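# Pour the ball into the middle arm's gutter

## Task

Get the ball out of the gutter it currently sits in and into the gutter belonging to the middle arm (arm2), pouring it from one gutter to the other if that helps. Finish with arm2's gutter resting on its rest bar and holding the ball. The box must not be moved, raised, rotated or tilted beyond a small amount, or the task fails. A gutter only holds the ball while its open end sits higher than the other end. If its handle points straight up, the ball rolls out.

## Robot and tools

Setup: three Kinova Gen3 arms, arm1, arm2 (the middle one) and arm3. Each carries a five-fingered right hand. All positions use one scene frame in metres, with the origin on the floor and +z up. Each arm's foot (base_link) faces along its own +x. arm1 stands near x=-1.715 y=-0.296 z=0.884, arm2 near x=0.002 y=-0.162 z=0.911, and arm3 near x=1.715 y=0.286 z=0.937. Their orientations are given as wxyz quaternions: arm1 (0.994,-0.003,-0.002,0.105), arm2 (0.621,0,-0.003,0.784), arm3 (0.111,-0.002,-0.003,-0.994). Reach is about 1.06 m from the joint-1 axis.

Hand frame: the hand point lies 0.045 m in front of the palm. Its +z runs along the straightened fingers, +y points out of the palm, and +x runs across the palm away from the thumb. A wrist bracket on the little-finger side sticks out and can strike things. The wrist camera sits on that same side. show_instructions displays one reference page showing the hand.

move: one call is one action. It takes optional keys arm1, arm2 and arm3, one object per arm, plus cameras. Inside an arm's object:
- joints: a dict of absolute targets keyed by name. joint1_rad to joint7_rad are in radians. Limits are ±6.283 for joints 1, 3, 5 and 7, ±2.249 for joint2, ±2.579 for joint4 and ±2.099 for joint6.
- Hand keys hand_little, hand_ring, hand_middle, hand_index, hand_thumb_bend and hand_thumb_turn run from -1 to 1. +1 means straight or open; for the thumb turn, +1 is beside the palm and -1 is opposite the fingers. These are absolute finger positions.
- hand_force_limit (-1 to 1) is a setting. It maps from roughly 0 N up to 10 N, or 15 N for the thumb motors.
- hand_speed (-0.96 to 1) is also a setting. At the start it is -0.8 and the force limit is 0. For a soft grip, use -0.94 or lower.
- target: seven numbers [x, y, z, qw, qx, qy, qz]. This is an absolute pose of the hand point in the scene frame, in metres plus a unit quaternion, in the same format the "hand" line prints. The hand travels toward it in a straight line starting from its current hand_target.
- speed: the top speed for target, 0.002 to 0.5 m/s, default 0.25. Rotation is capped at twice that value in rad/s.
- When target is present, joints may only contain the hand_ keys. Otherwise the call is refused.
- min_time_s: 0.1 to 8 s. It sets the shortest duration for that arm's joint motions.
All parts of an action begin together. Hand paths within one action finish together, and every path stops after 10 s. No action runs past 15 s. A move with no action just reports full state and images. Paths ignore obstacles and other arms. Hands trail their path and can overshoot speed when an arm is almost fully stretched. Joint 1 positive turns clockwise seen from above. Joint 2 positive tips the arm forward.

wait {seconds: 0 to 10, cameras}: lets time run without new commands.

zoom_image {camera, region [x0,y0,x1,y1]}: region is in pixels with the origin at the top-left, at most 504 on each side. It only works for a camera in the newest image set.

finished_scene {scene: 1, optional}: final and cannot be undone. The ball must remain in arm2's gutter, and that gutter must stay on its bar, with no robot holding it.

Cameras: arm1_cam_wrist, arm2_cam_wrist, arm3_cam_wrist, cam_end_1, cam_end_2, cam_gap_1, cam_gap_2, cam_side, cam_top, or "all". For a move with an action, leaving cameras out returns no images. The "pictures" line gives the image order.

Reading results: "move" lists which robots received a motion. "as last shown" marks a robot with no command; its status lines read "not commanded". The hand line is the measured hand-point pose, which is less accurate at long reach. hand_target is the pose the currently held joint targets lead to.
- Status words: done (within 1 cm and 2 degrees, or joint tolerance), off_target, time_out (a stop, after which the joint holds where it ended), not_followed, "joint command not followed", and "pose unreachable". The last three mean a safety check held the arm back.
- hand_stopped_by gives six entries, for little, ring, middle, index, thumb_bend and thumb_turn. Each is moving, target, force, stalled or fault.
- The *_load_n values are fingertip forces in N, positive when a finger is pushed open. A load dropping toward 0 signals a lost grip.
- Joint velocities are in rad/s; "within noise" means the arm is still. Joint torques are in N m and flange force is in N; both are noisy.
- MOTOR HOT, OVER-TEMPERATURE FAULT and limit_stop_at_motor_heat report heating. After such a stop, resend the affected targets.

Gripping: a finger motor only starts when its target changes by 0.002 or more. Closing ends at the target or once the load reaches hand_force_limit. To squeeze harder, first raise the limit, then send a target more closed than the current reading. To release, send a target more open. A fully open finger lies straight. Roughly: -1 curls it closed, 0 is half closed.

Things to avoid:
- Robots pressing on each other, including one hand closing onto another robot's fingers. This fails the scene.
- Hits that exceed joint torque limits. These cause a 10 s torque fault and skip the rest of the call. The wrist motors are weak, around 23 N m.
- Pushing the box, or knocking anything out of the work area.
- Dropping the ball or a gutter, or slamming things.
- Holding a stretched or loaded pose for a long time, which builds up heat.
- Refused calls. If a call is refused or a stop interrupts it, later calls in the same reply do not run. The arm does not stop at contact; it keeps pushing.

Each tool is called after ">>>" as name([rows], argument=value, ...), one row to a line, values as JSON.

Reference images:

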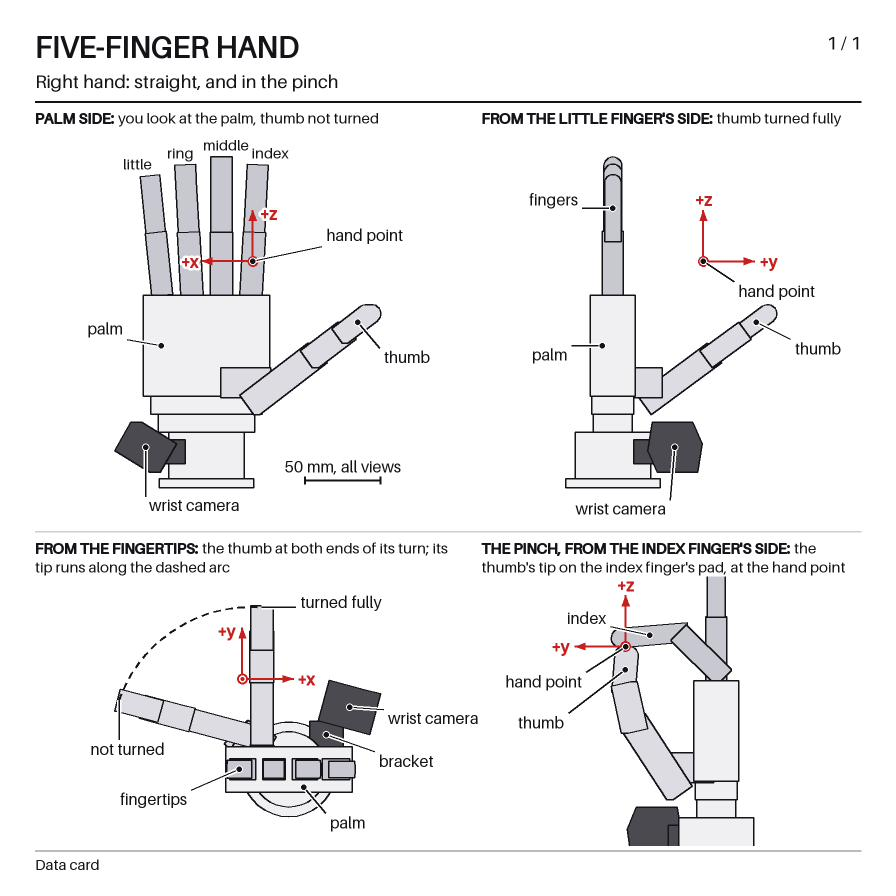

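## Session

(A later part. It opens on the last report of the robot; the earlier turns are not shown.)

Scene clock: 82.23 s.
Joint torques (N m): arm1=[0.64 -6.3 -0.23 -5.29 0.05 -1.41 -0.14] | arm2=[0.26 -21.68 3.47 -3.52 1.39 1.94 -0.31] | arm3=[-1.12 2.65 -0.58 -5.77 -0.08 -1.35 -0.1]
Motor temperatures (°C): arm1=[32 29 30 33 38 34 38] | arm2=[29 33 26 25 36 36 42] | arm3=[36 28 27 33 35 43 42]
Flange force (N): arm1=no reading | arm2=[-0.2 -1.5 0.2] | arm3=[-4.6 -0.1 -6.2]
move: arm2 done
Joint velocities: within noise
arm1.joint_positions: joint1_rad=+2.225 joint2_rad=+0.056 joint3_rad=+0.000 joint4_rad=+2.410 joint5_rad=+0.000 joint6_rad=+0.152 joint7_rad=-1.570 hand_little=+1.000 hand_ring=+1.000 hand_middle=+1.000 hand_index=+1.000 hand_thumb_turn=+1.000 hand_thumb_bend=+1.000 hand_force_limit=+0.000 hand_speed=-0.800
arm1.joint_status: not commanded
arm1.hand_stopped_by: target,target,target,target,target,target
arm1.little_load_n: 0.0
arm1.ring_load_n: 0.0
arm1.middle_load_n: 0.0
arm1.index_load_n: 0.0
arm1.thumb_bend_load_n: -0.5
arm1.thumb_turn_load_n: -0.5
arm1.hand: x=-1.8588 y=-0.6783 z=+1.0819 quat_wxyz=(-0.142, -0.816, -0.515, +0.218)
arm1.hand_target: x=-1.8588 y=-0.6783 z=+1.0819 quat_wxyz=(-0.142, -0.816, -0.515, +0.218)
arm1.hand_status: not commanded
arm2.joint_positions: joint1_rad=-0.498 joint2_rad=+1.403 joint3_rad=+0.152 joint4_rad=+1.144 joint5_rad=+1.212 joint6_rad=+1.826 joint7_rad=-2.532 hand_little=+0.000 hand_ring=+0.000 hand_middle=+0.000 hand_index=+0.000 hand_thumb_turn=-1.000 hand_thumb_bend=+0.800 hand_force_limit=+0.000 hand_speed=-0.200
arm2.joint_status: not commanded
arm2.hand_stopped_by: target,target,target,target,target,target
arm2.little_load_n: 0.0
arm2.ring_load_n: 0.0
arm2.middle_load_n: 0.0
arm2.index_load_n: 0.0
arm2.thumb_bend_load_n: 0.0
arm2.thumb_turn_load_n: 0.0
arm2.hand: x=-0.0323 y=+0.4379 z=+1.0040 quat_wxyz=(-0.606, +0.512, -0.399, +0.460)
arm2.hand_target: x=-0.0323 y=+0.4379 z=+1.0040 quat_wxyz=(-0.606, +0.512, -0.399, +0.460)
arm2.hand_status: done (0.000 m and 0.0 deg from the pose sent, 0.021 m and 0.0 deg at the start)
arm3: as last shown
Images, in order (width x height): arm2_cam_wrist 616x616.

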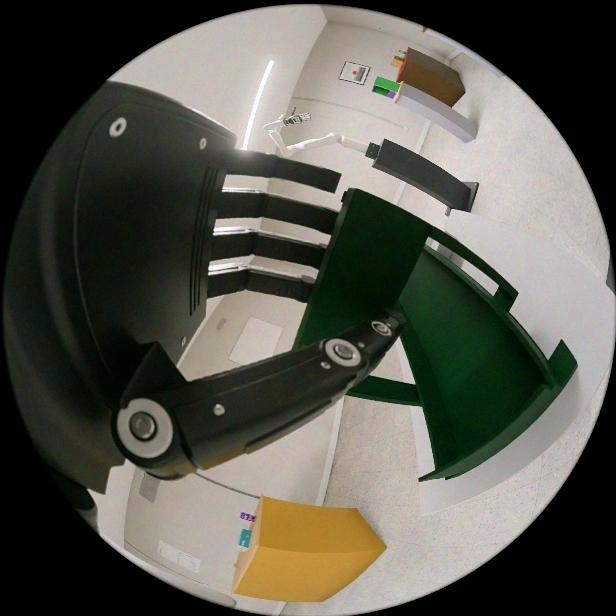

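>>> move(arm2={"target": [-0.0323, 0.4379, 0.985, 0.6065, -0.5122, 0.3991, -0.4605], "speed": 0.05})

>>> move(arm2={"target": [-0.0323, 0.4379, 0.969, 0.6065, -0.5122, 0.3991, -0.4605], "speed": 0.05}, cameras=["arm2_cam_wrist", "cam_side"])

>>> zoom_image(camera="arm2_cam_wrist", region=[200, 130, 450, 430])

Scene clock: 83.40 s.
Joint torques (N m): arm1=[0.68 -6.35 -0.26 -5.24 0.06 -1.42 -0.15] | arm2=[0.12 -21.82 3.61 -3.41 1.39 2.02 -0.28] | arm3=[-1.13 2.61 -0.61 -5.87 -0.03 -1.35 -0.16]
Motor temperatures (°C): arm1=[32 29 30 33 38 34 38] | arm2=[29 33 26 25 36 36 42] | arm3=[36 28 27 33 35 43 42]
Flange force (N): arm1=no reading | arm2=[-0.3 -1.2 0.2] | arm3=[-4.5 -0.3 -5.8]
move: arm2 done
Joint velocities: within noise
arm1.joint_positions: joint1_rad=+2.225 joint2_rad=+0.056 joint3_rad=+0.000 joint4_rad=+2.410 joint5_rad=+0.000 joint6_rad=+0.152 joint7_rad=-1.570 hand_little=+1.000 hand_ring=+1.000 hand_middle=+1.000 hand_index=+1.000 hand_thumb_turn=+1.000 hand_thumb_bend=+1.000 hand_force_limit=+0.000 hand_speed=-0.800
arm1.joint_status: not commanded
arm1.hand_stopped_by: target,target,target,target,target,target
arm1.little_load_n: 0.0
arm1.ring_load_n: 0.0
arm1.middle_load_n: 0.0
arm1.index_load_n: 0.0
arm1.thumb_bend_load_n: 0.0
arm1.thumb_turn_load_n: 0.0
arm1.hand: x=-1.8588 y=-0.6783 z=+1.0819 quat_wxyz=(-0.142, -0.816, -0.515, +0.218)
arm1.hand_target: x=-1.8588 y=-0.6783 z=+1.0819 quat_wxyz=(-0.142, -0.816, -0.515, +0.218)
arm1.hand_status: not commanded
arm2.joint_positions: joint1_rad=-0.495 joint2_rad=+1.444 joint3_rad=+0.149 joint4_rad=+1.113 joint5_rad=+1.206 joint6_rad=+1.827 joint7_rad=-2.543 hand_little=+0.000 hand_ring=+0.000 hand_middle=+0.000 hand_index=+0.000 hand_thumb_turn=-1.000 hand_thumb_bend=+0.800 hand_force_limit=+0.000 hand_speed=-0.200
arm2.joint_status: not commanded
arm2.hand_stopped_by: target,target,target,target,target,target
arm2.little_load_n: 0.0
arm2.ring_load_n: 0.0
arm2.middle_load_n: 0.0
arm2.index_load_n: 0.0
arm2.thumb_bend_load_n: 0.5
arm2.thumb_turn_load_n: 0.0
arm2.hand: x=-0.0323 y=+0.4379 z=+0.9850 quat_wxyz=(-0.606, +0.512, -0.399, +0.460)
arm2.hand_target: x=-0.0323 y=+0.4379 z=+0.9850 quat_wxyz=(-0.606, +0.512, -0.399, +0.460)
arm2.hand_status: done (0.000 m and 0.0 deg from the pose sent, 0.019 m and 0.0 deg at the start)
arm3: as last shown
pictures: none

Scene clock: 84.37 s.
Joint torques (N m): arm1=[0.65 -6.34 -0.22 -5.28 0.07 -1.42 -0.13] | arm2=[0.03 -21.77 3.45 -3.36 1.4 1.97 -0.25] | arm3=[-1.18 2.63 -0.62 -5.83 -0.07 -1.3 -0.15]
Motor temperatures (°C): arm1=[32 29 30 33 38 34 38] | arm2=[29 33 26 25 36 36 42] | arm3=[36 28 27 33 35 43 42]
Flange force (N): arm1=no reading | arm2=[-0.2 -1.3 0.4] | arm3=[-4.6 -0.2 -5.8]
move: arm2 done
Joint velocities: within noise
arm1.joint_positions: joint1_rad=+2.225 joint2_rad=+0.056 joint3_rad=+0.000 joint4_rad=+2.410 joint5_rad=+0.000 joint6_rad=+0.152 joint7_rad=-1.570 hand_little=+1.000 hand_ring=+1.000 hand_middle=+1.000 hand_index=+1.000 hand_thumb_turn=+1.000 hand_thumb_bend=+1.000 hand_force_limit=+0.000 hand_speed=-0.800
arm1.joint_status: not commanded
arm1.hand_stopped_by: target,target,target,target,target,target
arm1.little_load_n: 0.0
arm1.ring_load_n: 0.0
arm1.middle_load_n: 0.0
arm1.index_load_n: 0.0
arm1.thumb_bend_load_n: 0.0
arm1.thumb_turn_load_n: 0.0
arm1.hand: x=-1.8588 y=-0.6783 z=+1.0819 quat_wxyz=(-0.142, -0.816, -0.515, +0.218)
arm1.hand_target: x=-1.8588 y=-0.6783 z=+1.0819 quat_wxyz=(-0.142, -0.816, -0.515, +0.218)
arm1.hand_status: not commanded
arm2.joint_positions: joint1_rad=-0.494 joint2_rad=+1.479 joint3_rad=+0.147 joint4_rad=+1.084 joint5_rad=+1.203 joint6_rad=+1.828 joint7_rad=-2.551 hand_little=+0.000 hand_ring=+0.000 hand_middle=+0.000 hand_index=+0.000 hand_thumb_turn=-1.000 hand_thumb_bend=+0.800 hand_force_limit=+0.000 hand_speed=-0.200
arm2.joint_status: not commanded
arm2.hand_stopped_by: target,target,target,target,target,target
arm2.little_load_n: 0.0
arm2.ring_load_n: 0.0
arm2.middle_load_n: 0.0
arm2.index_load_n: 0.0
arm2.thumb_bend_load_n: 0.0
arm2.thumb_turn_load_n: 0.0
arm2.hand: x=-0.0323 y=+0.4379 z=+0.9690 quat_wxyz=(-0.606, +0.512, -0.399, +0.460)
arm2.hand_target: x=-0.0323 y=+0.4379 z=+0.9690 quat_wxyz=(-0.606, +0.512, -0.399, +0.460)
arm2.hand_status: done (0.000 m and 0.0 deg from the pose sent, 0.016 m and 0.0 deg at the start)
arm3.joint_positions: joint1_rad=-0.900 joint2_rad=-0.596 joint3_rad=-0.095 joint4_rad=+1.432 joint5_rad=-0.041 joint6_rad=+1.837 joint7_rad=-1.888 hand_little=+1.000 hand_ring=+1.000 hand_middle=+1.000 hand_index=+1.000 hand_thumb_turn=+1.000 hand_thumb_bend=+1.000 hand_force_limit=+0.000 hand_speed=-0.800
arm3.joint_status: not commanded
arm3.hand_stopped_by: target,target,target,target,target,target
arm3.little_load_n: 0.0
arm3.ring_load_n: 0.0
arm3.middle_load_n: 0.0
arm3.index_load_n: 0.0
arm3.thumb_bend_load_n: 0.0
arm3.thumb_turn_load_n: 0.0
arm3.hand: x=+1.6988 y=+0.0992 z=+1.5148 quat_wxyz=(-0.155, -0.871, -0.431, +0.175)
arm3.hand_target: x=+1.6988 y=+0.0992 z=+1.5148 quat_wxyz=(-0.155, -0.871, -0.431, +0.175)
arm3.hand_status: not commanded
Images, in order (width x height): arm2_cam_wrist 616x616, cam_side 896x504.

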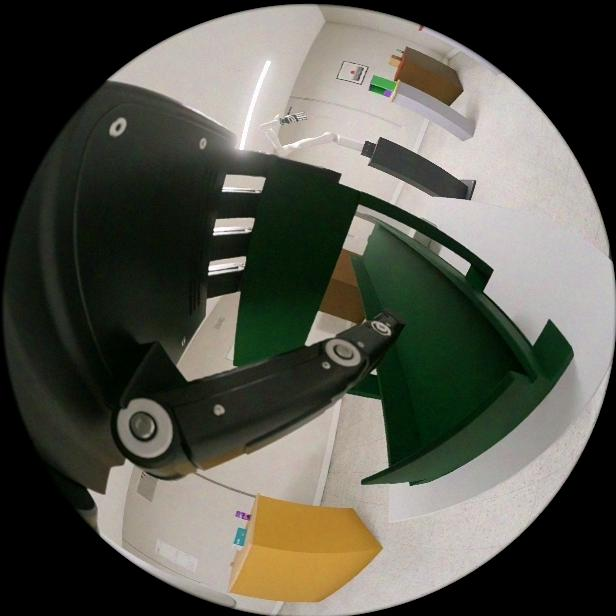

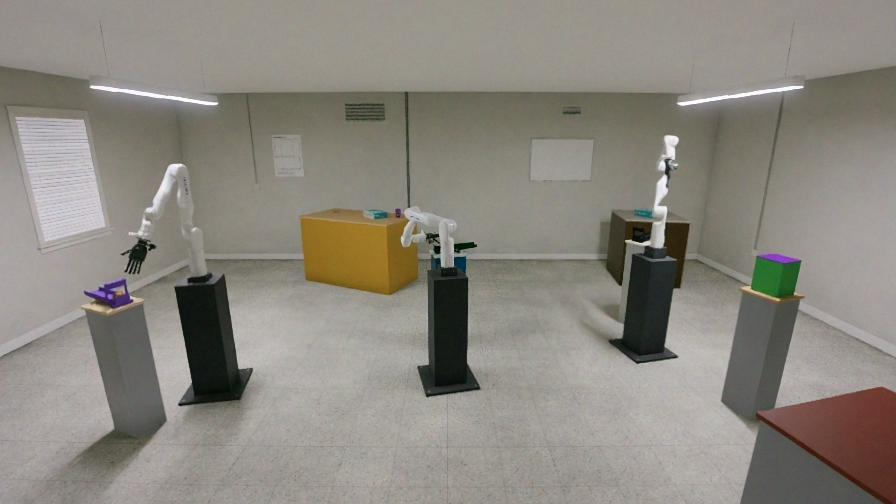

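Scaled by 1.680 from the camera's image (finer frame: 880x880).

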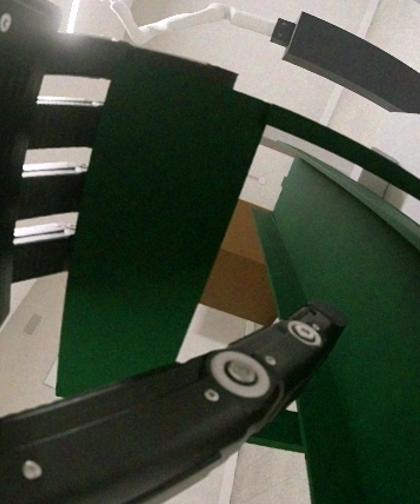

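>>> move(arm2={"target": [-0.0361, 0.4369, 0.9684, 0.6065, -0.5122, 0.3991, -0.4605], "speed": 0.03})

>>> move(arm2={"target": [-0.038, 0.4364, 0.9681, 0.6065, -0.5122, 0.3991, -0.4605], "speed": 0.03})

Scene clock: 85.87 s.
Joint torques (N m): arm1=[0.64 -6.33 -0.25 -5.28 0.08 -1.42 -0.13] | arm2=[0.02 -21.9 3.46 -3.52 1.41 2 -0.27] | arm3=[-1.22 2.64 -0.54 -5.82 -0.05 -1.34 -0.13]
Motor temperatures (°C): arm1=[32 29 30 33 38 34 38] | arm2=[29 33 26 25 36 36 42] | arm3=[36 28 27 33 35 43 42]
Flange force (N): arm1=no reading | arm2=[0.3 -1.3 0.6] | arm3=[-4.5 0.1 -5.9]
move: arm2 done
Joint velocities: within noise
arm1.joint_positions: joint1_rad=+2.225 joint2_rad=+0.056 joint3_rad=+0.000 joint4_rad=+2.410 joint5_rad=+0.000 joint6_rad=+0.152 joint7_rad=-1.570 hand_little=+1.000 hand_ring=+1.000 hand_middle=+1.000 hand_index=+1.000 hand_thumb_turn=+1.000 hand_thumb_bend=+1.000 hand_force_limit=+0.000 hand_speed=-0.800
arm1.joint_status: not commanded
arm1.hand_stopped_by: target,target,target,target,target,target
arm1.little_load_n: 0.0
arm1.ring_load_n: 0.0
arm1.middle_load_n: 0.0
arm1.index_load_n: 0.0
arm1.thumb_bend_load_n: -0.5
arm1.thumb_turn_load_n: 0.0
arm1.hand: x=-1.8588 y=-0.6783 z=+1.0819 quat_wxyz=(-0.142, -0.816, -0.515, +0.218)
arm1.hand_target: x=-1.8588 y=-0.6783 z=+1.0819 quat_wxyz=(-0.142, -0.816, -0.515, +0.218)
arm1.hand_status: not commanded
arm2.joint_positions: joint1_rad=-0.498 joint2_rad=+1.482 joint3_rad=+0.145 joint4_rad=+1.076 joint5_rad=+1.200 joint6_rad=+1.834 joint7_rad=-2.547 hand_little=+0.000 hand_ring=+0.000 hand_middle=+0.000 hand_index=+0.000 hand_thumb_turn=-1.000 hand_thumb_bend=+0.800 hand_force_limit=+0.000 hand_speed=-0.200
arm2.joint_status: not commanded
arm2.hand_stopped_by: target,target,target,target,target,target
arm2.little_load_n: 0.0
arm2.ring_load_n: 0.0
arm2.middle_load_n: 0.0
arm2.index_load_n: -0.5
arm2.thumb_bend_load_n: 0.5
arm2.thumb_turn_load_n: 0.0
arm2.hand: x=-0.0361 y=+0.4369 z=+0.9684 quat_wxyz=(-0.606, +0.512, -0.399, +0.460)
arm2.hand_target: x=-0.0361 y=+0.4369 z=+0.9684 quat_wxyz=(-0.606, +0.512, -0.399, +0.460)
arm2.hand_status: done (0.000 m and 0.0 deg from the pose sent, 0.004 m and 0.0 deg at the start)
arm3: as last shown
pictures: none

Scene clock: 86.83 s.
Joint torques (N m): arm1=[0.68 -6.33 -0.26 -5.25 0.08 -1.43 -0.13] | arm2=[-0.26 -21.74 3.19 -3.59 1.34 1.91 -0.25] | arm3=[-1.11 2.67 -0.59 -5.79 -0.08 -1.32 -0.13]
Motor temperatures (°C): arm1=[32 29 30 33 38 34 38] | arm2=[29 33 26 25 36 36 42] | arm3=[36 28 27 33 35 43 42]
Flange force (N): arm1=no reading | arm2=[0.5 -1.8 1.3] | arm3=[-4.5 -0.2 -5.9]
move: arm2 done
Joint velocities: within noise
arm1.joint_positions: joint1_rad=+2.225 joint2_rad=+0.056 joint3_rad=+0.000 joint4_rad=+2.410 joint5_rad=+0.000 joint6_rad=+0.152 joint7_rad=-1.570 hand_little=+1.000 hand_ring=+1.000 hand_middle=+1.000 hand_index=+1.000 hand_thumb_turn=+1.000 hand_thumb_bend=+1.000 hand_force_limit=+0.000 hand_speed=-0.800
arm1.joint_status: not commanded
arm1.hand_stopped_by: target,target,target,target,target,target
arm1.little_load_n: 0.0
arm1.ring_load_n: 0.0
arm1.middle_load_n: 0.0
arm1.index_load_n: 0.0
arm1.thumb_bend_load_n: 0.0
arm1.thumb_turn_load_n: 0.0
arm1.hand: x=-1.8588 y=-0.6783 z=+1.0819 quat_wxyz=(-0.142, -0.816, -0.515, +0.218)
arm1.hand_target: x=-1.8588 y=-0.6783 z=+1.0819 quat_wxyz=(-0.142, -0.816, -0.515, +0.218)
arm1.hand_status: not commanded
arm2.joint_positions: joint1_rad=-0.501 joint2_rad=+1.484 joint3_rad=+0.144 joint4_rad=+1.072 joint5_rad=+1.199 joint6_rad=+1.837 joint7_rad=-2.545 hand_little=+0.000 hand_ring=+0.000 hand_middle=+0.000 hand_index=+0.000 hand_thumb_turn=-1.000 hand_thumb_bend=+0.800 hand_force_limit=+0.000 hand_speed=-0.200
arm2.joint_status: not commanded
arm2.hand_stopped_by: target,target,target,target,target,target
arm2.little_load_n: 0.0
arm2.ring_load_n: -0.5
arm2.middle_load_n: 0.0
arm2.index_load_n: 0.0
arm2.thumb_bend_load_n: 0.0
arm2.thumb_turn_load_n: 0.0
arm2.hand: x=-0.0380 y=+0.4364 z=+0.9681 quat_wxyz=(-0.606, +0.512, -0.399, +0.460)
arm2.hand_target: x=-0.0380 y=+0.4364 z=+0.9681 quat_wxyz=(-0.606, +0.512, -0.399, +0.460)
arm2.hand_status: done (0.000 m and 0.0 deg from the pose sent, 0.002 m and 0.0 deg at the start)
arm3: as last shown
pictures: none

>>> move(arm2={"joints": {"hand_thumb_bend": 0.0, "hand_force_limit": -0.5, "hand_speed": -0.88}}, cameras=["arm2_cam_wrist"])

>>> zoom_image(camera="arm2_cam_wrist", region=[200, 130, 450, 430])

Scene clock: 91.43 s.
Joint torques (N m): arm1=[0.67 -6.32 -0.25 -5.26 0.06 -1.43 -0.13] | arm2=[0.27 -22.02 3.98 -3.34 1.6 2.25 -0.28] | arm3=[-1.18 2.64 -0.56 -5.82 -0.1 -1.32 -0.08]
Motor temperatures (°C): arm1=[32 29 30 33 38 34 38] | arm2=[29 33 26 25 36 36 42] | arm3=[36 28 27 33 35 43 42]
Flange force (N): arm1=no reading | arm2=[0.0 -0.8 -0.1] | arm3=[-4.5 0.1 -5.9]
move: arm2 off_target
Joint velocities: within noise
arm1.joint_positions: joint1_rad=+2.225 joint2_rad=+0.056 joint3_rad=+0.000 joint4_rad=+2.410 joint5_rad=+0.000 joint6_rad=+0.152 joint7_rad=-1.570 hand_little=+1.000 hand_ring=+1.000 hand_middle=+1.000 hand_index=+1.000 hand_thumb_turn=+1.000 hand_thumb_bend=+1.000 hand_force_limit=+0.000 hand_speed=-0.800
arm1.joint_status: not commanded
arm1.hand_stopped_by: target,target,target,target,target,target
arm1.little_load_n: 0.0
arm1.ring_load_n: 0.0
arm1.middle_load_n: 0.0
arm1.index_load_n: 0.0
arm1.thumb_bend_load_n: 0.0
arm1.thumb_turn_load_n: 0.0
arm1.hand: x=-1.8588 y=-0.6783 z=+1.0819 quat_wxyz=(-0.142, -0.816, -0.515, +0.218)
arm1.hand_target: x=-1.8588 y=-0.6783 z=+1.0819 quat_wxyz=(-0.142, -0.816, -0.515, +0.218)
arm1.hand_status: not commanded
arm2.joint_positions: joint1_rad=-0.501 joint2_rad=+1.484 joint3_rad=+0.144 joint4_rad=+1.072 joint5_rad=+1.199 joint6_rad=+1.837 joint7_rad=-2.545 hand_little=+0.000 hand_ring=+0.000 hand_middle=+0.000 hand_index=+0.000 hand_thumb_turn=-1.000 hand_thumb_bend=+0.147 hand_force_limit=-0.500 hand_speed=-0.880
arm2.joint_status: hand_thumb_bend off_target (ended at +0.147, target +0.000); the others done
arm2.hand_stopped_by: target,target,target,target,force,target
arm2.little_load_n: 0.0
arm2.ring_load_n: 0.0
arm2.middle_load_n: 0.0
arm2.index_load_n: 1.0
arm2.thumb_bend_load_n: 4.0
arm2.thumb_turn_load_n: 0.5
arm2.hand: x=-0.0380 y=+0.4364 z=+0.9681 quat_wxyz=(-0.606, +0.512, -0.399, +0.460)
arm2.hand_target: x=-0.0380 y=+0.4364 z=+0.9681 quat_wxyz=(-0.606, +0.512, -0.399, +0.460)
arm2.hand_status: not commanded
arm3: as last shown
Images, in order (width x height): arm2_cam_wrist 616x616.

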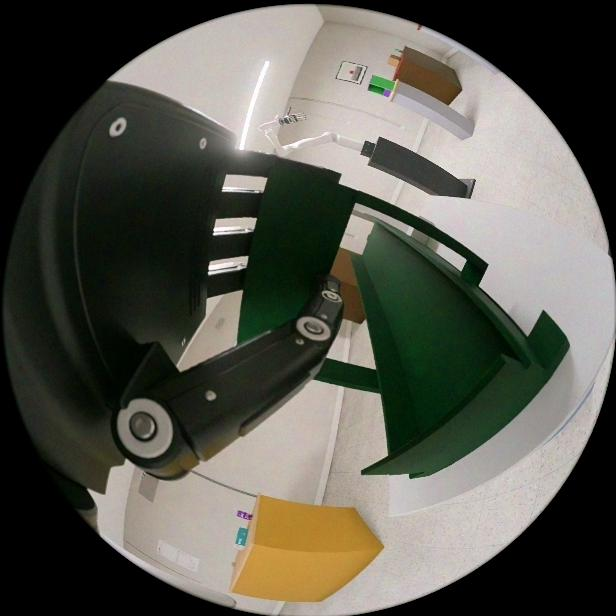

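Scaled by 1.680 from the camera's image (finer frame: 880x880).

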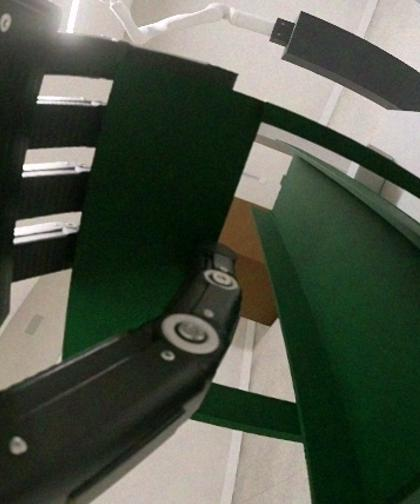

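>>> move(arm2={"joints": {"hand_thumb_bend": 0.35, "hand_speed": -0.5}})

>>> move(arm2={"target": [-0.037, 0.4366, 0.979, 0.6065, -0.5122, 0.3991, -0.4605], "speed": 0.03})

>>> move(arm2={"joints": {"hand_thumb_bend": -0.05, "hand_force_limit": 0.0, "hand_speed": -0.9}}, cameras=["arm2_cam_wrist"])

>>> zoom_image(camera="arm2_cam_wrist", region=[200, 130, 450, 430])

Scene clock: 92.80 s.
Joint torques (N m): arm1=[0.65 -6.35 -0.23 -5.26 0.07 -1.43 -0.14] | arm2=[-0.26 -21.64 3.12 -3.41 1.33 1.78 -0.24] | arm3=[-1.14 2.62 -0.53 -5.87 -0.04 -1.33 -0.06]
Motor temperatures (°C): arm1=[32 29 30 33 38 34 38] | arm2=[29 33 26 25 36 36 42] | arm3=[36 28 27 33 35 43 42]
Flange force (N): arm1=no reading | arm2=[-0.4 -1.7 0.9] | arm3=[-4.4 0.2 -5.7]
move: arm2 done
Joint velocities: within noise
arm1.joint_positions: joint1_rad=+2.225 joint2_rad=+0.056 joint3_rad=+0.000 joint4_rad=+2.410 joint5_rad=+0.000 joint6_rad=+0.152 joint7_rad=-1.570 hand_little=+1.000 hand_ring=+1.000 hand_middle=+1.000 hand_index=+1.000 hand_thumb_turn=+1.000 hand_thumb_bend=+1.000 hand_force_limit=+0.000 hand_speed=-0.800
arm1.joint_status: not commanded
arm1.hand_stopped_by: target,target,target,target,target,target
arm1.little_load_n: 0.0
arm1.ring_load_n: 0.0
arm1.middle_load_n: 0.0
arm1.index_load_n: 0.5
arm1.thumb_bend_load_n: 0.0
arm1.thumb_turn_load_n: 0.0
arm1.hand: x=-1.8588 y=-0.6783 z=+1.0819 quat_wxyz=(-0.142, -0.816, -0.515, +0.218)
arm1.hand_target: x=-1.8588 y=-0.6783 z=+1.0819 quat_wxyz=(-0.142, -0.816, -0.515, +0.218)
arm1.hand_status: not commanded
arm2.joint_positions: joint1_rad=-0.501 joint2_rad=+1.484 joint3_rad=+0.144 joint4_rad=+1.072 joint5_rad=+1.199 joint6_rad=+1.837 joint7_rad=-2.545 hand_little=+0.000 hand_ring=+0.000 hand_middle=+0.000 hand_index=+0.000 hand_thumb_turn=-1.000 hand_thumb_bend=+0.350 hand_force_limit=-0.500 hand_speed=-0.500
arm2.joint_status: all done
arm2.hand_stopped_by: target,target,target,target,target,target
arm2.little_load_n: 0.0
arm2.ring_load_n: 0.0
arm2.middle_load_n: 0.0
arm2.index_load_n: 0.0
arm2.thumb_bend_load_n: 0.5
arm2.thumb_turn_load_n: 0.0
arm2.hand: x=-0.0380 y=+0.4364 z=+0.9681 quat_wxyz=(-0.606, +0.512, -0.399, +0.460)
arm2.hand_target: x=-0.0380 y=+0.4364 z=+0.9681 quat_wxyz=(-0.606, +0.512, -0.399, +0.460)
arm2.hand_status: not commanded
arm3: as last shown
arm3.thumb_turn_load_n: -0.5
pictures: none

Scene clock: 93.77 s.
Joint torques (N m): arm1=[0.64 -6.35 -0.27 -5.28 0.07 -1.42 -0.15] | arm2=[0.11 -21.81 3.51 -3.49 1.4 1.96 -0.26] | arm3=[-1.17 2.66 -0.54 -5.79 -0.02 -1.28 -0.15]
Motor temperatures (°C): arm1=[32 29 30 33 38 34 38] | arm2=[29 33 26 25 36 36 42] | arm3=[36 28 27 33 35 43 42]
Flange force (N): arm1=no reading | arm2=[0.2 -1.4 0.4] | arm3=[-4.5 0.0 -5.8]
move: arm2 done
Joint velocities: within noise
arm1.joint_positions: joint1_rad=+2.225 joint2_rad=+0.056 joint3_rad=+0.000 joint4_rad=+2.410 joint5_rad=+0.000 joint6_rad=+0.152 joint7_rad=-1.570 hand_little=+1.000 hand_ring=+1.000 hand_middle=+1.000 hand_index=+1.000 hand_thumb_turn=+1.000 hand_thumb_bend=+1.000 hand_force_limit=+0.000 hand_speed=-0.800
arm1.joint_status: not commanded
arm1.hand_stopped_by: target,target,target,target,target,target
arm1.little_load_n: 0.0
arm1.ring_load_n: 0.0
arm1.middle_load_n: 0.0
arm1.index_load_n: 0.0
arm1.thumb_bend_load_n: 0.0
arm1.thumb_turn_load_n: -0.5
arm1.hand: x=-1.8588 y=-0.6783 z=+1.0819 quat_wxyz=(-0.142, -0.816, -0.515, +0.218)
arm1.hand_target: x=-1.8588 y=-0.6783 z=+1.0819 quat_wxyz=(-0.142, -0.816, -0.515, +0.218)
arm1.hand_status: not commanded
arm2.joint_positions: joint1_rad=-0.501 joint2_rad=+1.459 joint3_rad=+0.146 joint4_rad=+1.094 joint5_rad=+1.202 joint6_rad=+1.835 joint7_rad=-2.541 hand_little=+0.000 hand_ring=+0.000 hand_middle=+0.000 hand_index=+0.000 hand_thumb_turn=-1.000 hand_thumb_bend=+0.350 hand_force_limit=-0.500 hand_speed=-0.500
arm2.joint_status: not commanded
arm2.hand_stopped_by: target,target,target,target,target,target
arm2.little_load_n: 0.0
arm2.ring_load_n: -0.5
arm2.middle_load_n: 0.0
arm2.index_load_n: -0.5
arm2.thumb_bend_load_n: 0.0
arm2.thumb_turn_load_n: 0.0
arm2.hand: x=-0.0370 y=+0.4366 z=+0.9790 quat_wxyz=(-0.606, +0.512, -0.399, +0.460)
arm2.hand_target: x=-0.0370 y=+0.4366 z=+0.9790 quat_wxyz=(-0.606, +0.512, -0.399, +0.460)
arm2.hand_status: done (0.000 m and 0.0 deg from the pose sent, 0.011 m and 0.0 deg at the start)
arm3: as last shown
arm3.index_load_n: 0.5
arm3.thumb_turn_load_n: 0.0
pictures: none

Scene clock: 96.30 s.
Joint torques (N m): arm1=[0.67 -6.34 -0.27 -5.25 0.06 -1.4 -0.13] | arm2=[0.15 -22.48 4.18 -3.4 1.67 2.47 -0.26] | arm3=[-1.12 2.63 -0.58 -5.83 -0.05 -1.32 -0.07]
Motor temperatures (°C): arm1=[32 29 30 33 38 34 38] | arm2=[29 33 26 25 36 36 42] | arm3=[36 28 27 33 35 43 42]
Flange force (N): arm1=no reading | arm2=[-0.3 0.3 -0.1] | arm3=[-4.5 0.0 -5.8]
move: arm2 off_target
Joint velocities: within noise
arm1.joint_positions: joint1_rad=+2.225 joint2_rad=+0.056 joint3_rad=+0.000 joint4_rad=+2.410 joint5_rad=+0.000 joint6_rad=+0.152 joint7_rad=-1.570 hand_little=+1.000 hand_ring=+1.000 hand_middle=+1.000 hand_index=+1.000 hand_thumb_turn=+1.000 hand_thumb_bend=+1.000 hand_force_limit=+0.000 hand_speed=-0.800
arm1.joint_status: not commanded
arm1.hand_stopped_by: target,target,target,target,target,target
arm1.little_load_n: 0.0
arm1.ring_load_n: 0.0
arm1.middle_load_n: 0.0
arm1.index_load_n: 0.0
arm1.thumb_bend_load_n: 0.0
arm1.thumb_turn_load_n: 0.0
arm1.hand: x=-1.8588 y=-0.6783 z=+1.0819 quat_wxyz=(-0.142, -0.816, -0.515, +0.218)
arm1.hand_target: x=-1.8588 y=-0.6783 z=+1.0819 quat_wxyz=(-0.142, -0.816, -0.515, +0.218)
arm1.hand_status: not commanded
arm2.joint_positions: joint1_rad=-0.501 joint2_rad=+1.459 joint3_rad=+0.146 joint4_rad=+1.094 joint5_rad=+1.202 joint6_rad=+1.835 joint7_rad=-2.541 hand_little=+0.000 hand_ring=+0.000 hand_middle=+0.000 hand_index=+0.000 hand_thumb_turn=-1.000 hand_thumb_bend=+0.042 hand_force_limit=+0.000 hand_speed=-0.900
arm2.joint_status: hand_thumb_bend off_target (ended at +0.042, target -0.050); the others done
arm2.hand_stopped_by: target,target,target,target,force,target
arm2.little_load_n: 0.0
arm2.ring_load_n: 1.0
arm2.middle_load_n: 0.5
arm2.index_load_n: 1.5
arm2.thumb_bend_load_n: 7.0
arm2.thumb_turn_load_n: 0.5
arm2.hand: x=-0.0370 y=+0.4366 z=+0.9790 quat_wxyz=(-0.606, +0.512, -0.399, +0.460)
arm2.hand_target: x=-0.0370 y=+0.4366 z=+0.9790 quat_wxyz=(-0.606, +0.512, -0.399, +0.460)
arm2.hand_status: not commanded
arm3: as last shown
arm3.index_load_n: 0.0
arm3.thumb_turn_load_n: 0.5
Images, in order (width x height): arm2_cam_wrist 616x616.

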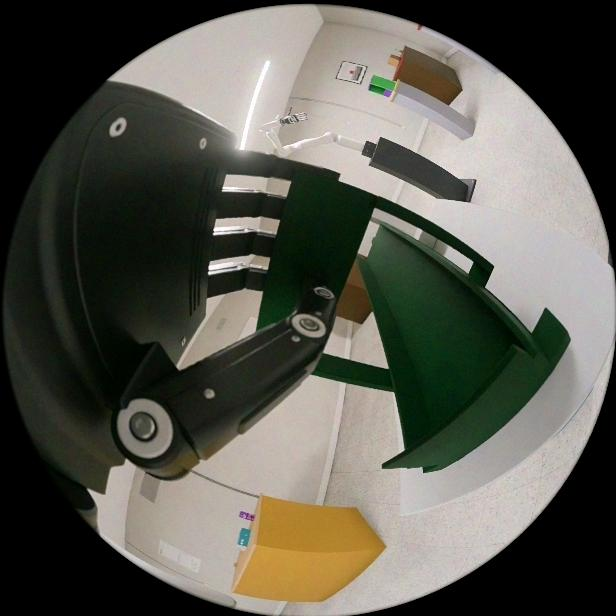

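Scaled by 1.680 from the camera's image (finer frame: 880x880).

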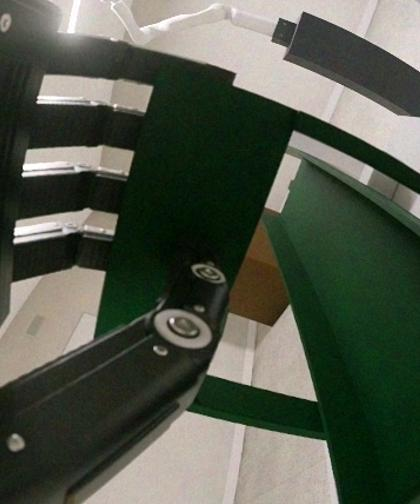

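>>> move(arm2={"joints": {"hand_thumb_bend": -0.15, "hand_force_limit": 0.6, "hand_speed": -0.9}})

>>> move(arm2={"joints": {"hand_little": -0.1, "hand_ring": -0.1, "hand_middle": -0.1, "hand_index": -0.1, "hand_force_limit": 0.0, "hand_speed": -0.92}}, cameras=["arm2_cam_wrist"])

Scene clock: 97.17 s.
Joint torques (N m): arm1=[0.67 -6.34 -0.24 -5.29 0.07 -1.41 -0.14] | arm2=[0.17 -22.64 4.33 -3.5 1.78 2.59 -0.3] | arm3=[-1.14 2.62 -0.59 -5.78 -0.05 -1.3 -0.15]
Motor temperatures (°C): arm1=[32 29 30 33 38 34 38] | arm2=[29 33 26 25 36 36 42] | arm3=[36 28 27 33 35 43 42]
Flange force (N): arm1=no reading | arm2=[0.1 0.5 0.0] | arm3=[-4.7 -0.2 -6.0]
move: arm2 off_target
Joint velocities: within noise
arm1.joint_positions: joint1_rad=+2.225 joint2_rad=+0.056 joint3_rad=+0.000 joint4_rad=+2.410 joint5_rad=+0.000 joint6_rad=+0.152 joint7_rad=-1.570 hand_little=+1.000 hand_ring=+1.000 hand_middle=+1.000 hand_index=+1.000 hand_thumb_turn=+1.000 hand_thumb_bend=+1.000 hand_force_limit=+0.000 hand_speed=-0.800
arm1.joint_status: not commanded
arm1.hand_stopped_by: target,target,target,target,target,target
arm1.little_load_n: 0.0
arm1.ring_load_n: 0.0
arm1.middle_load_n: 0.0
arm1.index_load_n: 0.0
arm1.thumb_bend_load_n: 0.0
arm1.thumb_turn_load_n: 0.0
arm1.hand: x=-1.8588 y=-0.6783 z=+1.0819 quat_wxyz=(-0.142, -0.816, -0.515, +0.218)
arm1.hand_target: x=-1.8588 y=-0.6783 z=+1.0819 quat_wxyz=(-0.142, -0.816, -0.515, +0.218)
arm1.hand_status: not commanded
arm2.joint_positions: joint1_rad=-0.501 joint2_rad=+1.459 joint3_rad=+0.146 joint4_rad=+1.094 joint5_rad=+1.202 joint6_rad=+1.835 joint7_rad=-2.541 hand_little=+0.000 hand_ring=+0.000 hand_middle=+0.000 hand_index=+0.000 hand_thumb_turn=-1.000 hand_thumb_bend=+0.009 hand_force_limit=+0.600 hand_speed=-0.900
arm2.joint_status: hand_thumb_bend off_target (ended at +0.009, target -0.150); the others done
arm2.hand_stopped_by: target,target,target,target,force,target
arm2.little_load_n: 0.0
arm2.ring_load_n: 1.0
arm2.middle_load_n: 1.0
arm2.index_load_n: 2.0
arm2.thumb_bend_load_n: 11.5
arm2.thumb_turn_load_n: 0.5
arm2.hand: x=-0.0370 y=+0.4366 z=+0.9790 quat_wxyz=(-0.606, +0.512, -0.399, +0.460)
arm2.hand_target: x=-0.0370 y=+0.4366 z=+0.9790 quat_wxyz=(-0.606, +0.512, -0.399, +0.460)
arm2.hand_status: not commanded
arm3: as last shown
arm3.thumb_turn_load_n: 0.0
pictures: none

Scene clock: 98.00 s.
Joint torques (N m): arm1=[0.69 -6.34 -0.27 -5.3 0.07 -1.41 -0.14] | arm2=[0.12 -20.77 3.03 -3.78 1.41 1.28 -0.5] | arm3=[-1.15 2.66 -0.55 -5.81 -0.03 -1.34 -0.12]
Motor temperatures (°C): arm1=[32 29 30 33 38 34 38] | arm2=[29 33 26 25 36 36 42] | arm3=[36 28 27 33 35 43 42]
Flange force (N): arm1=no reading | arm2=[1.6 -4.4 0.8] | arm3=[-4.5 0.0 -6.0]
move: arm2 off_target
Joint velocities: within noise
arm1.joint_positions: joint1_rad=+2.225 joint2_rad=+0.056 joint3_rad=+0.000 joint4_rad=+2.410 joint5_rad=+0.000 joint6_rad=+0.152 joint7_rad=-1.570 hand_little=+1.000 hand_ring=+1.000 hand_middle=+1.000 hand_index=+1.000 hand_thumb_turn=+1.000 hand_thumb_bend=+1.000 hand_force_limit=+0.000 hand_speed=-0.800
arm1.joint_status: not commanded
arm1.hand_stopped_by: target,target,target,target,target,target
arm1.little_load_n: 0.0
arm1.ring_load_n: 0.0
arm1.middle_load_n: 0.0
arm1.index_load_n: 0.0
arm1.thumb_bend_load_n: 0.0
arm1.thumb_turn_load_n: 0.0
arm1.hand: x=-1.8588 y=-0.6783 z=+1.0819 quat_wxyz=(-0.142, -0.816, -0.515, +0.218)
arm1.hand_target: x=-1.8588 y=-0.6783 z=+1.0819 quat_wxyz=(-0.142, -0.816, -0.515, +0.218)
arm1.hand_status: not commanded
arm2.joint_positions: joint1_rad=-0.501 joint2_rad=+1.459 joint3_rad=+0.146 joint4_rad=+1.094 joint5_rad=+1.202 joint6_rad=+1.835 joint7_rad=-2.541 hand_little=-0.099 hand_ring=-0.050 hand_middle=-0.043 hand_index=-0.035 hand_thumb_turn=-1.000 hand_thumb_bend=+0.009 hand_force_limit=+0.000 hand_speed=-0.920
arm2.joint_status: hand_ring off_target (ended at -0.050, target -0.100); hand_middle off_target (ended at -0.043, target -0.100); hand_index off_target (ended at -0.035, target -0.100); the others done
arm2.hand_stopped_by: force,force,force,force,force,target
arm2.little_load_n: 5.5
arm2.ring_load_n: 2.0
arm2.middle_load_n: 3.5
arm2.index_load_n: 5.5
arm2.thumb_bend_load_n: 14.5
arm2.thumb_turn_load_n: 1.5
arm2.hand: x=-0.0370 y=+0.4366 z=+0.9791 quat_wxyz=(-0.606, +0.512, -0.399, +0.460)
arm2.hand_target: x=-0.0370 y=+0.4366 z=+0.9790 quat_wxyz=(-0.606, +0.512, -0.399, +0.460)
arm2.hand_status: not commanded
arm3.joint_positions: joint1_rad=-0.900 joint2_rad=-0.596 joint3_rad=-0.095 joint4_rad=+1.432 joint5_rad=-0.041 joint6_rad=+1.837 joint7_rad=-1.888 hand_little=+1.000 hand_ring=+1.000 hand_middle=+1.000 hand_index=+1.000 hand_thumb_turn=+1.000 hand_thumb_bend=+1.000 hand_force_limit=+0.000 hand_speed=-0.800
arm3.joint_status: not commanded
arm3.hand_stopped_by: target,target,target,target,target,target
arm3.little_load_n: 0.0
arm3.ring_load_n: 0.0
arm3.middle_load_n: 0.0
arm3.index_load_n: 0.0
arm3.thumb_bend_load_n: 0.0
arm3.thumb_turn_load_n: 0.0
arm3.hand: x=+1.6988 y=+0.0992 z=+1.5148 quat_wxyz=(-0.155, -0.871, -0.431, +0.175)
arm3.hand_target: x=+1.6988 y=+0.0992 z=+1.5148 quat_wxyz=(-0.155, -0.871, -0.431, +0.175)
arm3.hand_status: not commanded
Images, in order (width x height): arm2_cam_wrist 616x616.

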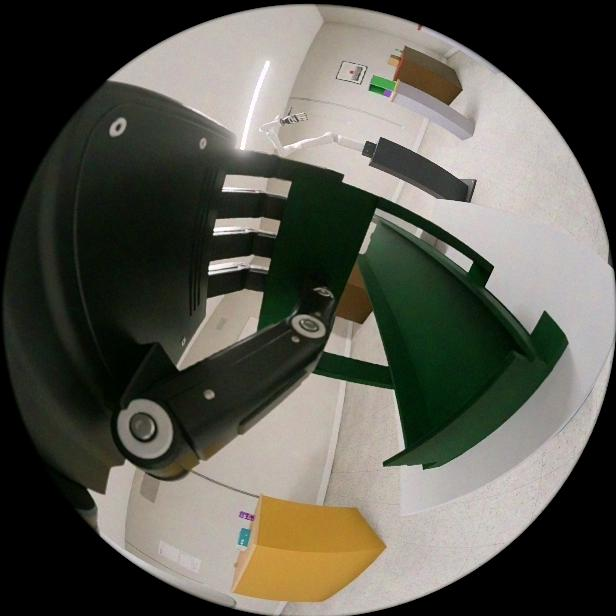

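>>> move(arm2={"target": [-0.037, 0.4366, 1.009, 0.6065, -0.5122, 0.3991, -0.4605], "speed": 0.04}, cameras=["arm2_cam_wrist", "cam_side", "cam_gap_1", "cam_top"])

>>> zoom_image(camera="cam_side", region=[380, 180, 520, 300])

Scene clock: 99.43 s.
Joint torques (N m): arm1=[0.65 -6.35 -0.24 -5.29 0.06 -1.41 -0.14] | arm2=[0.19 -22.54 4.33 -3.55 1.78 2.6 -0.31] | arm3=[-1.17 2.77 -0.51 -5.85 -0.06 -1.35 -0.1]
Motor temperatures (°C): arm1=[32 29 30 33 38 34 38] | arm2=[29 34 26 25 36 36 42] | arm3=[36 28 27 33 35 43 42]
Flange force (N): arm1=no reading | arm2=[-0.3 0.6 -0.1] | arm3=[-4.1 0.1 -5.8]
move: arm2 done
Joint velocities: within noise
arm1.joint_positions: joint1_rad=+2.225 joint2_rad=+0.056 joint3_rad=+0.000 joint4_rad=+2.410 joint5_rad=+0.000 joint6_rad=+0.152 joint7_rad=-1.570 hand_little=+1.000 hand_ring=+1.000 hand_middle=+1.000 hand_index=+1.000 hand_thumb_turn=+1.000 hand_thumb_bend=+1.000 hand_force_limit=+0.000 hand_speed=-0.800
arm1.joint_status: not commanded
arm1.hand_stopped_by: target,target,target,target,target,target
arm1.little_load_n: 0.0
arm1.ring_load_n: 0.0
arm1.middle_load_n: 0.0
arm1.index_load_n: 0.0
arm1.thumb_bend_load_n: 0.0
arm1.thumb_turn_load_n: 0.0
arm1.hand: x=-1.8588 y=-0.6783 z=+1.0819 quat_wxyz=(-0.142, -0.816, -0.515, +0.218)
arm1.hand_target: x=-1.8588 y=-0.6783 z=+1.0819 quat_wxyz=(-0.142, -0.816, -0.515, +0.218)
arm1.hand_status: not commanded
arm2.joint_positions: joint1_rad=-0.504 joint2_rad=+1.394 joint3_rad=+0.151 joint4_rad=+1.143 joint5_rad=+1.210 joint6_rad=+1.834 joint7_rad=-2.524 hand_little=-0.099 hand_ring=-0.051 hand_middle=-0.043 hand_index=-0.035 hand_thumb_turn=-1.000 hand_thumb_bend=+0.009 hand_force_limit=+0.000 hand_speed=-0.920
arm2.joint_status: not commanded
arm2.hand_stopped_by: force,force,force,force,force,target
arm2.little_load_n: 3.5
arm2.ring_load_n: 0.0
arm2.middle_load_n: 0.5
arm2.index_load_n: 4.5
arm2.thumb_bend_load_n: 13.0
arm2.thumb_turn_load_n: 2.0
arm2.hand: x=-0.0370 y=+0.4366 z=+1.0090 quat_wxyz=(-0.606, +0.512, -0.399, +0.460)
arm2.hand_target: x=-0.0370 y=+0.4366 z=+1.0090 quat_wxyz=(-0.606, +0.512, -0.399, +0.460)
arm2.hand_status: done (0.000 m and 0.0 deg from the pose sent, 0.030 m and 0.0 deg at the start)
arm3: as last shown
pictures: arm2_cam_wrist, cam_gap_1, cam_side, cam_top
Images, in order (width x height): arm2_cam_wrist 616x616, cam_gap_1 896x504, cam_side 896x504, cam_top 896x504.

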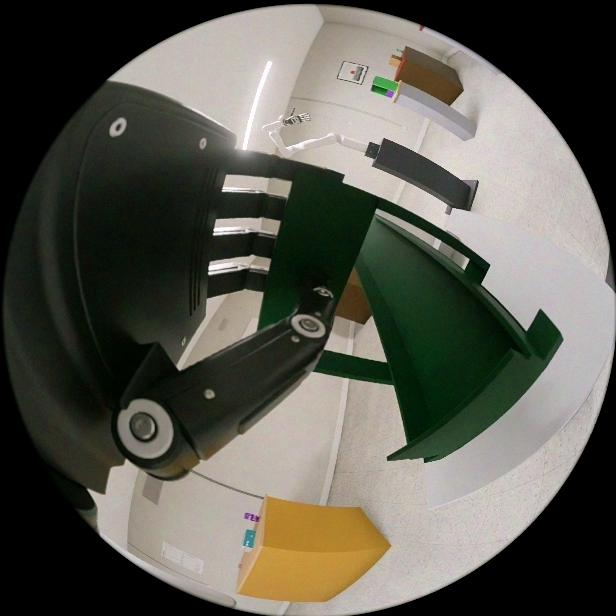

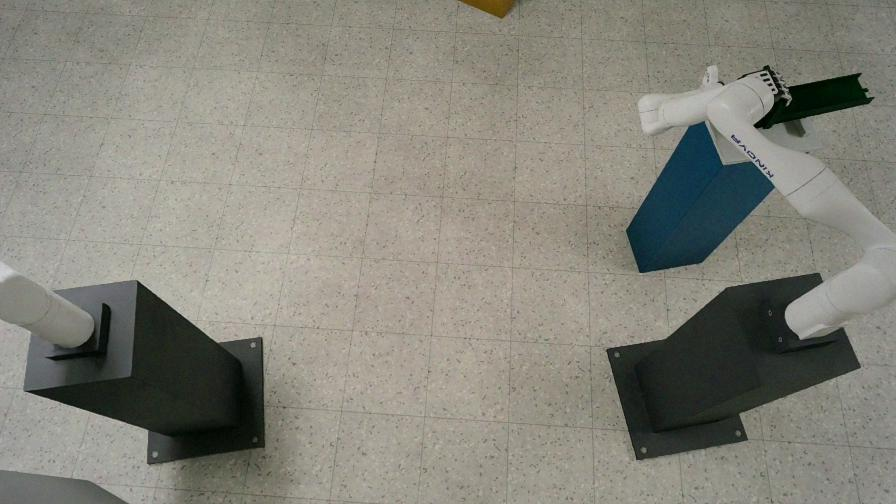

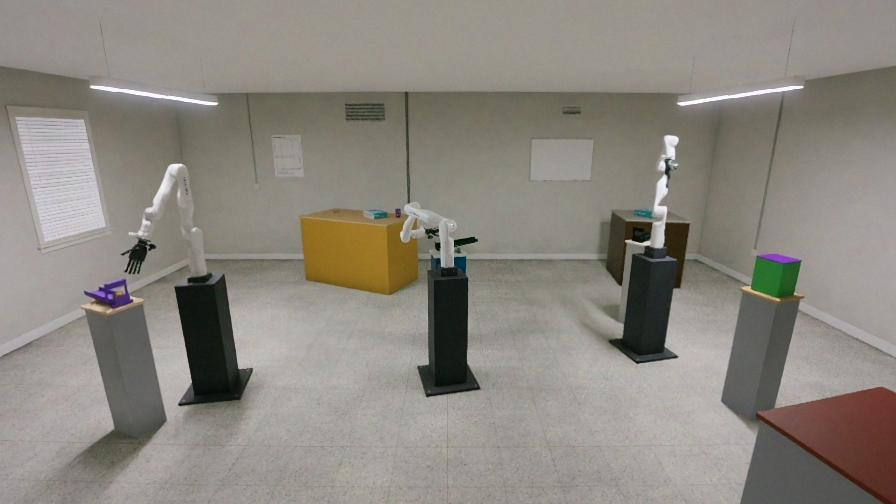

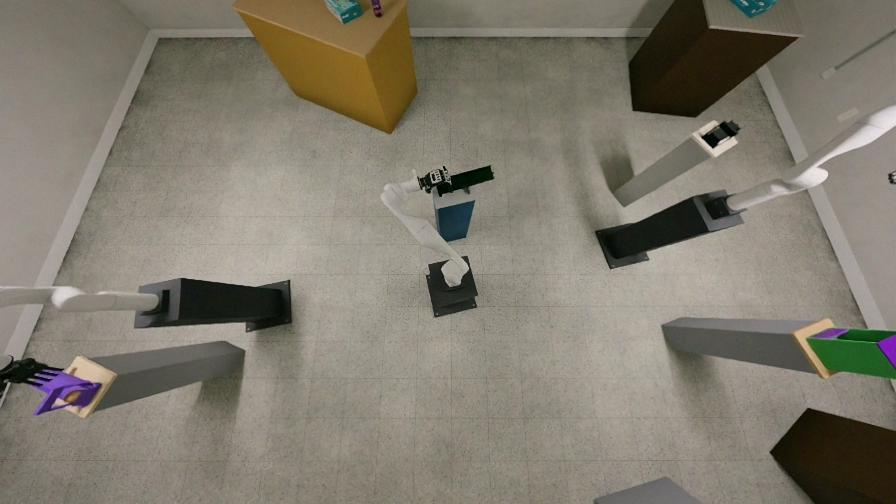

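Scaled by 3.600.

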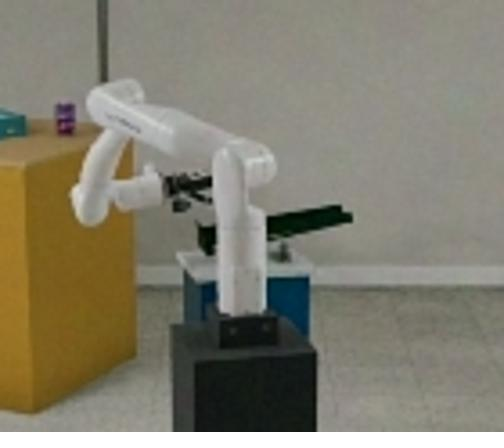

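>>> move(arm1={"joints": {"joint1_rad": 2.37, "joint2_rad": 0.2, "joint3_rad": 0, "joint4_rad": 1.5, "joint5_rad": 0, "joint6_rad": 1.44, "joint7_rad": -1.57, "hand_little": 0.0, "hand_ring": 0.0, "hand_middle": 0.0, "hand_index": 0.0, "hand_thumb_turn": -1.0, "hand_thumb_bend": 0.8, "hand_speed": -0.2}}, arm2={"target": [-0.037, 0.4366, 1.06, 0.6065, -0.5122, 0.3991, -0.4605], "speed": 0.05}, cameras=["arm1_cam_wrist", "arm2_cam_wrist"])

>>> zoom_image(camera="arm1_cam_wrist", region=[300, 200, 400, 330])

Scene clock: 103.73 s.
Joint torques (N m): arm1=[0.64 -10.6 -0.19 -6.99 0.01 -0.21 -0.14] | arm2=[0.21 -22.37 4.45 -3.94 1.94 2.46 -0.32] | arm3=[-1.2 2.66 -0.57 -5.83 -0.08 -1.32 -0.11]
Motor temperatures (°C): arm1=[32 29 30 33 38 34 38] | arm2=[29 34 26 25 36 36 42] | arm3=[36 28 27 33 35 43 42]
Flange force (N): arm1=[-0.6 0.8 -3.5] | arm2=[0.0 0.6 -0.2] | arm3=[-4.4 0.0 -5.8]
move: arm1 done; arm2 done
Joint velocities: within noise
arm1.joint_positions: joint1_rad=+2.370 joint2_rad=+0.200 joint3_rad=+0.000 joint4_rad=+1.500 joint5_rad=+0.000 joint6_rad=+1.440 joint7_rad=-1.570 hand_little=+0.000 hand_ring=+0.000 hand_middle=+0.000 hand_index=+0.000 hand_thumb_turn=-1.000 hand_thumb_bend=+0.800 hand_force_limit=+0.000 hand_speed=-0.200
arm1.joint_status: all done
arm1.hand_stopped_by: target,target,target,target,target,target
arm1.little_load_n: 0.0
arm1.ring_load_n: 0.0
arm1.middle_load_n: 0.0
arm1.index_load_n: 0.5
arm1.thumb_bend_load_n: 0.0
arm1.thumb_turn_load_n: 0.0
arm1.hand: x=-1.9239 y=-0.6685 z=+1.2201 quat_wxyz=(-0.004, -0.882, -0.472, +0.000)
arm1.hand_target: x=-1.9239 y=-0.6685 z=+1.2202 quat_wxyz=(-0.004, -0.882, -0.472, +0.000)
arm1.hand_status: not commanded
arm2.joint_positions: joint1_rad=-0.511 joint2_rad=+1.289 joint3_rad=+0.161 joint4_rad=+1.207 joint5_rad=+1.227 joint6_rad=+1.837 joint7_rad=-2.480 hand_little=-0.099 hand_ring=-0.051 hand_middle=-0.043 hand_index=-0.035 hand_thumb_turn=-1.000 hand_thumb_bend=+0.009 hand_force_limit=+0.000 hand_speed=-0.920
arm2.joint_status: not commanded
arm2.hand_stopped_by: force,force,force,force,force,target
arm2.little_load_n: 4.0
arm2.ring_load_n: 0.0
arm2.middle_load_n: 1.0
arm2.index_load_n: 4.0
arm2.thumb_bend_load_n: 13.5
arm2.thumb_turn_load_n: 2.0
arm2.hand: x=-0.0370 y=+0.4366 z=+1.0600 quat_wxyz=(-0.606, +0.512, -0.399, +0.460)
arm2.hand_target: x=-0.0370 y=+0.4366 z=+1.0600 quat_wxyz=(-0.606, +0.512, -0.399, +0.460)
arm2.hand_status: done (0.000 m and 0.0 deg from the pose sent, 0.051 m and 0.0 deg at the start)
arm3: as last shown
Images, in order (width x height): arm1_cam_wrist 616x616, arm2_cam_wrist 616x616.

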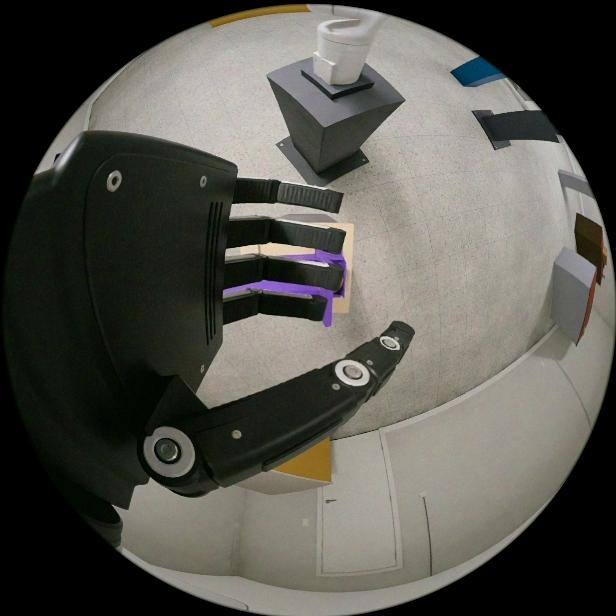

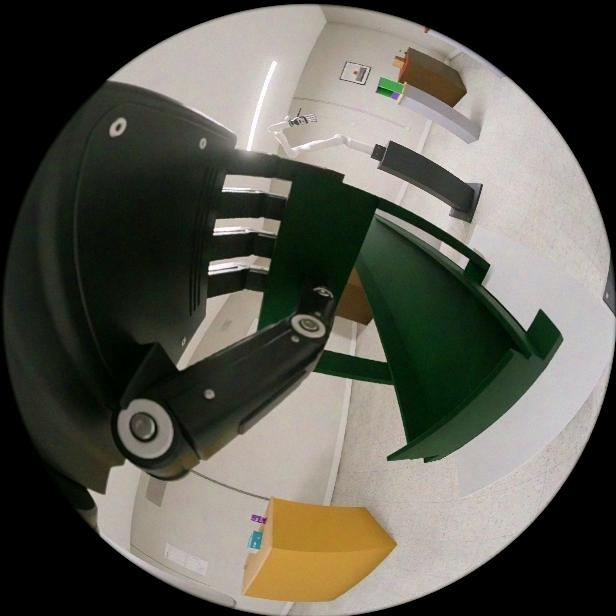

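Scaled by 3.877 from the camera's image (finer frame: 880x880).

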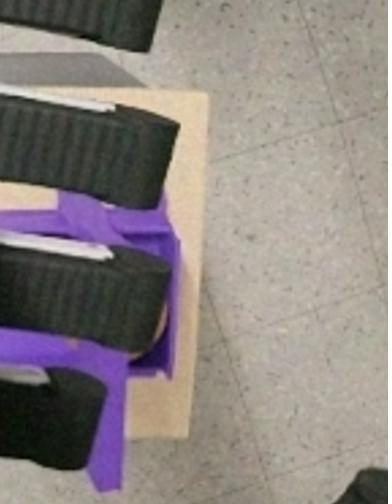

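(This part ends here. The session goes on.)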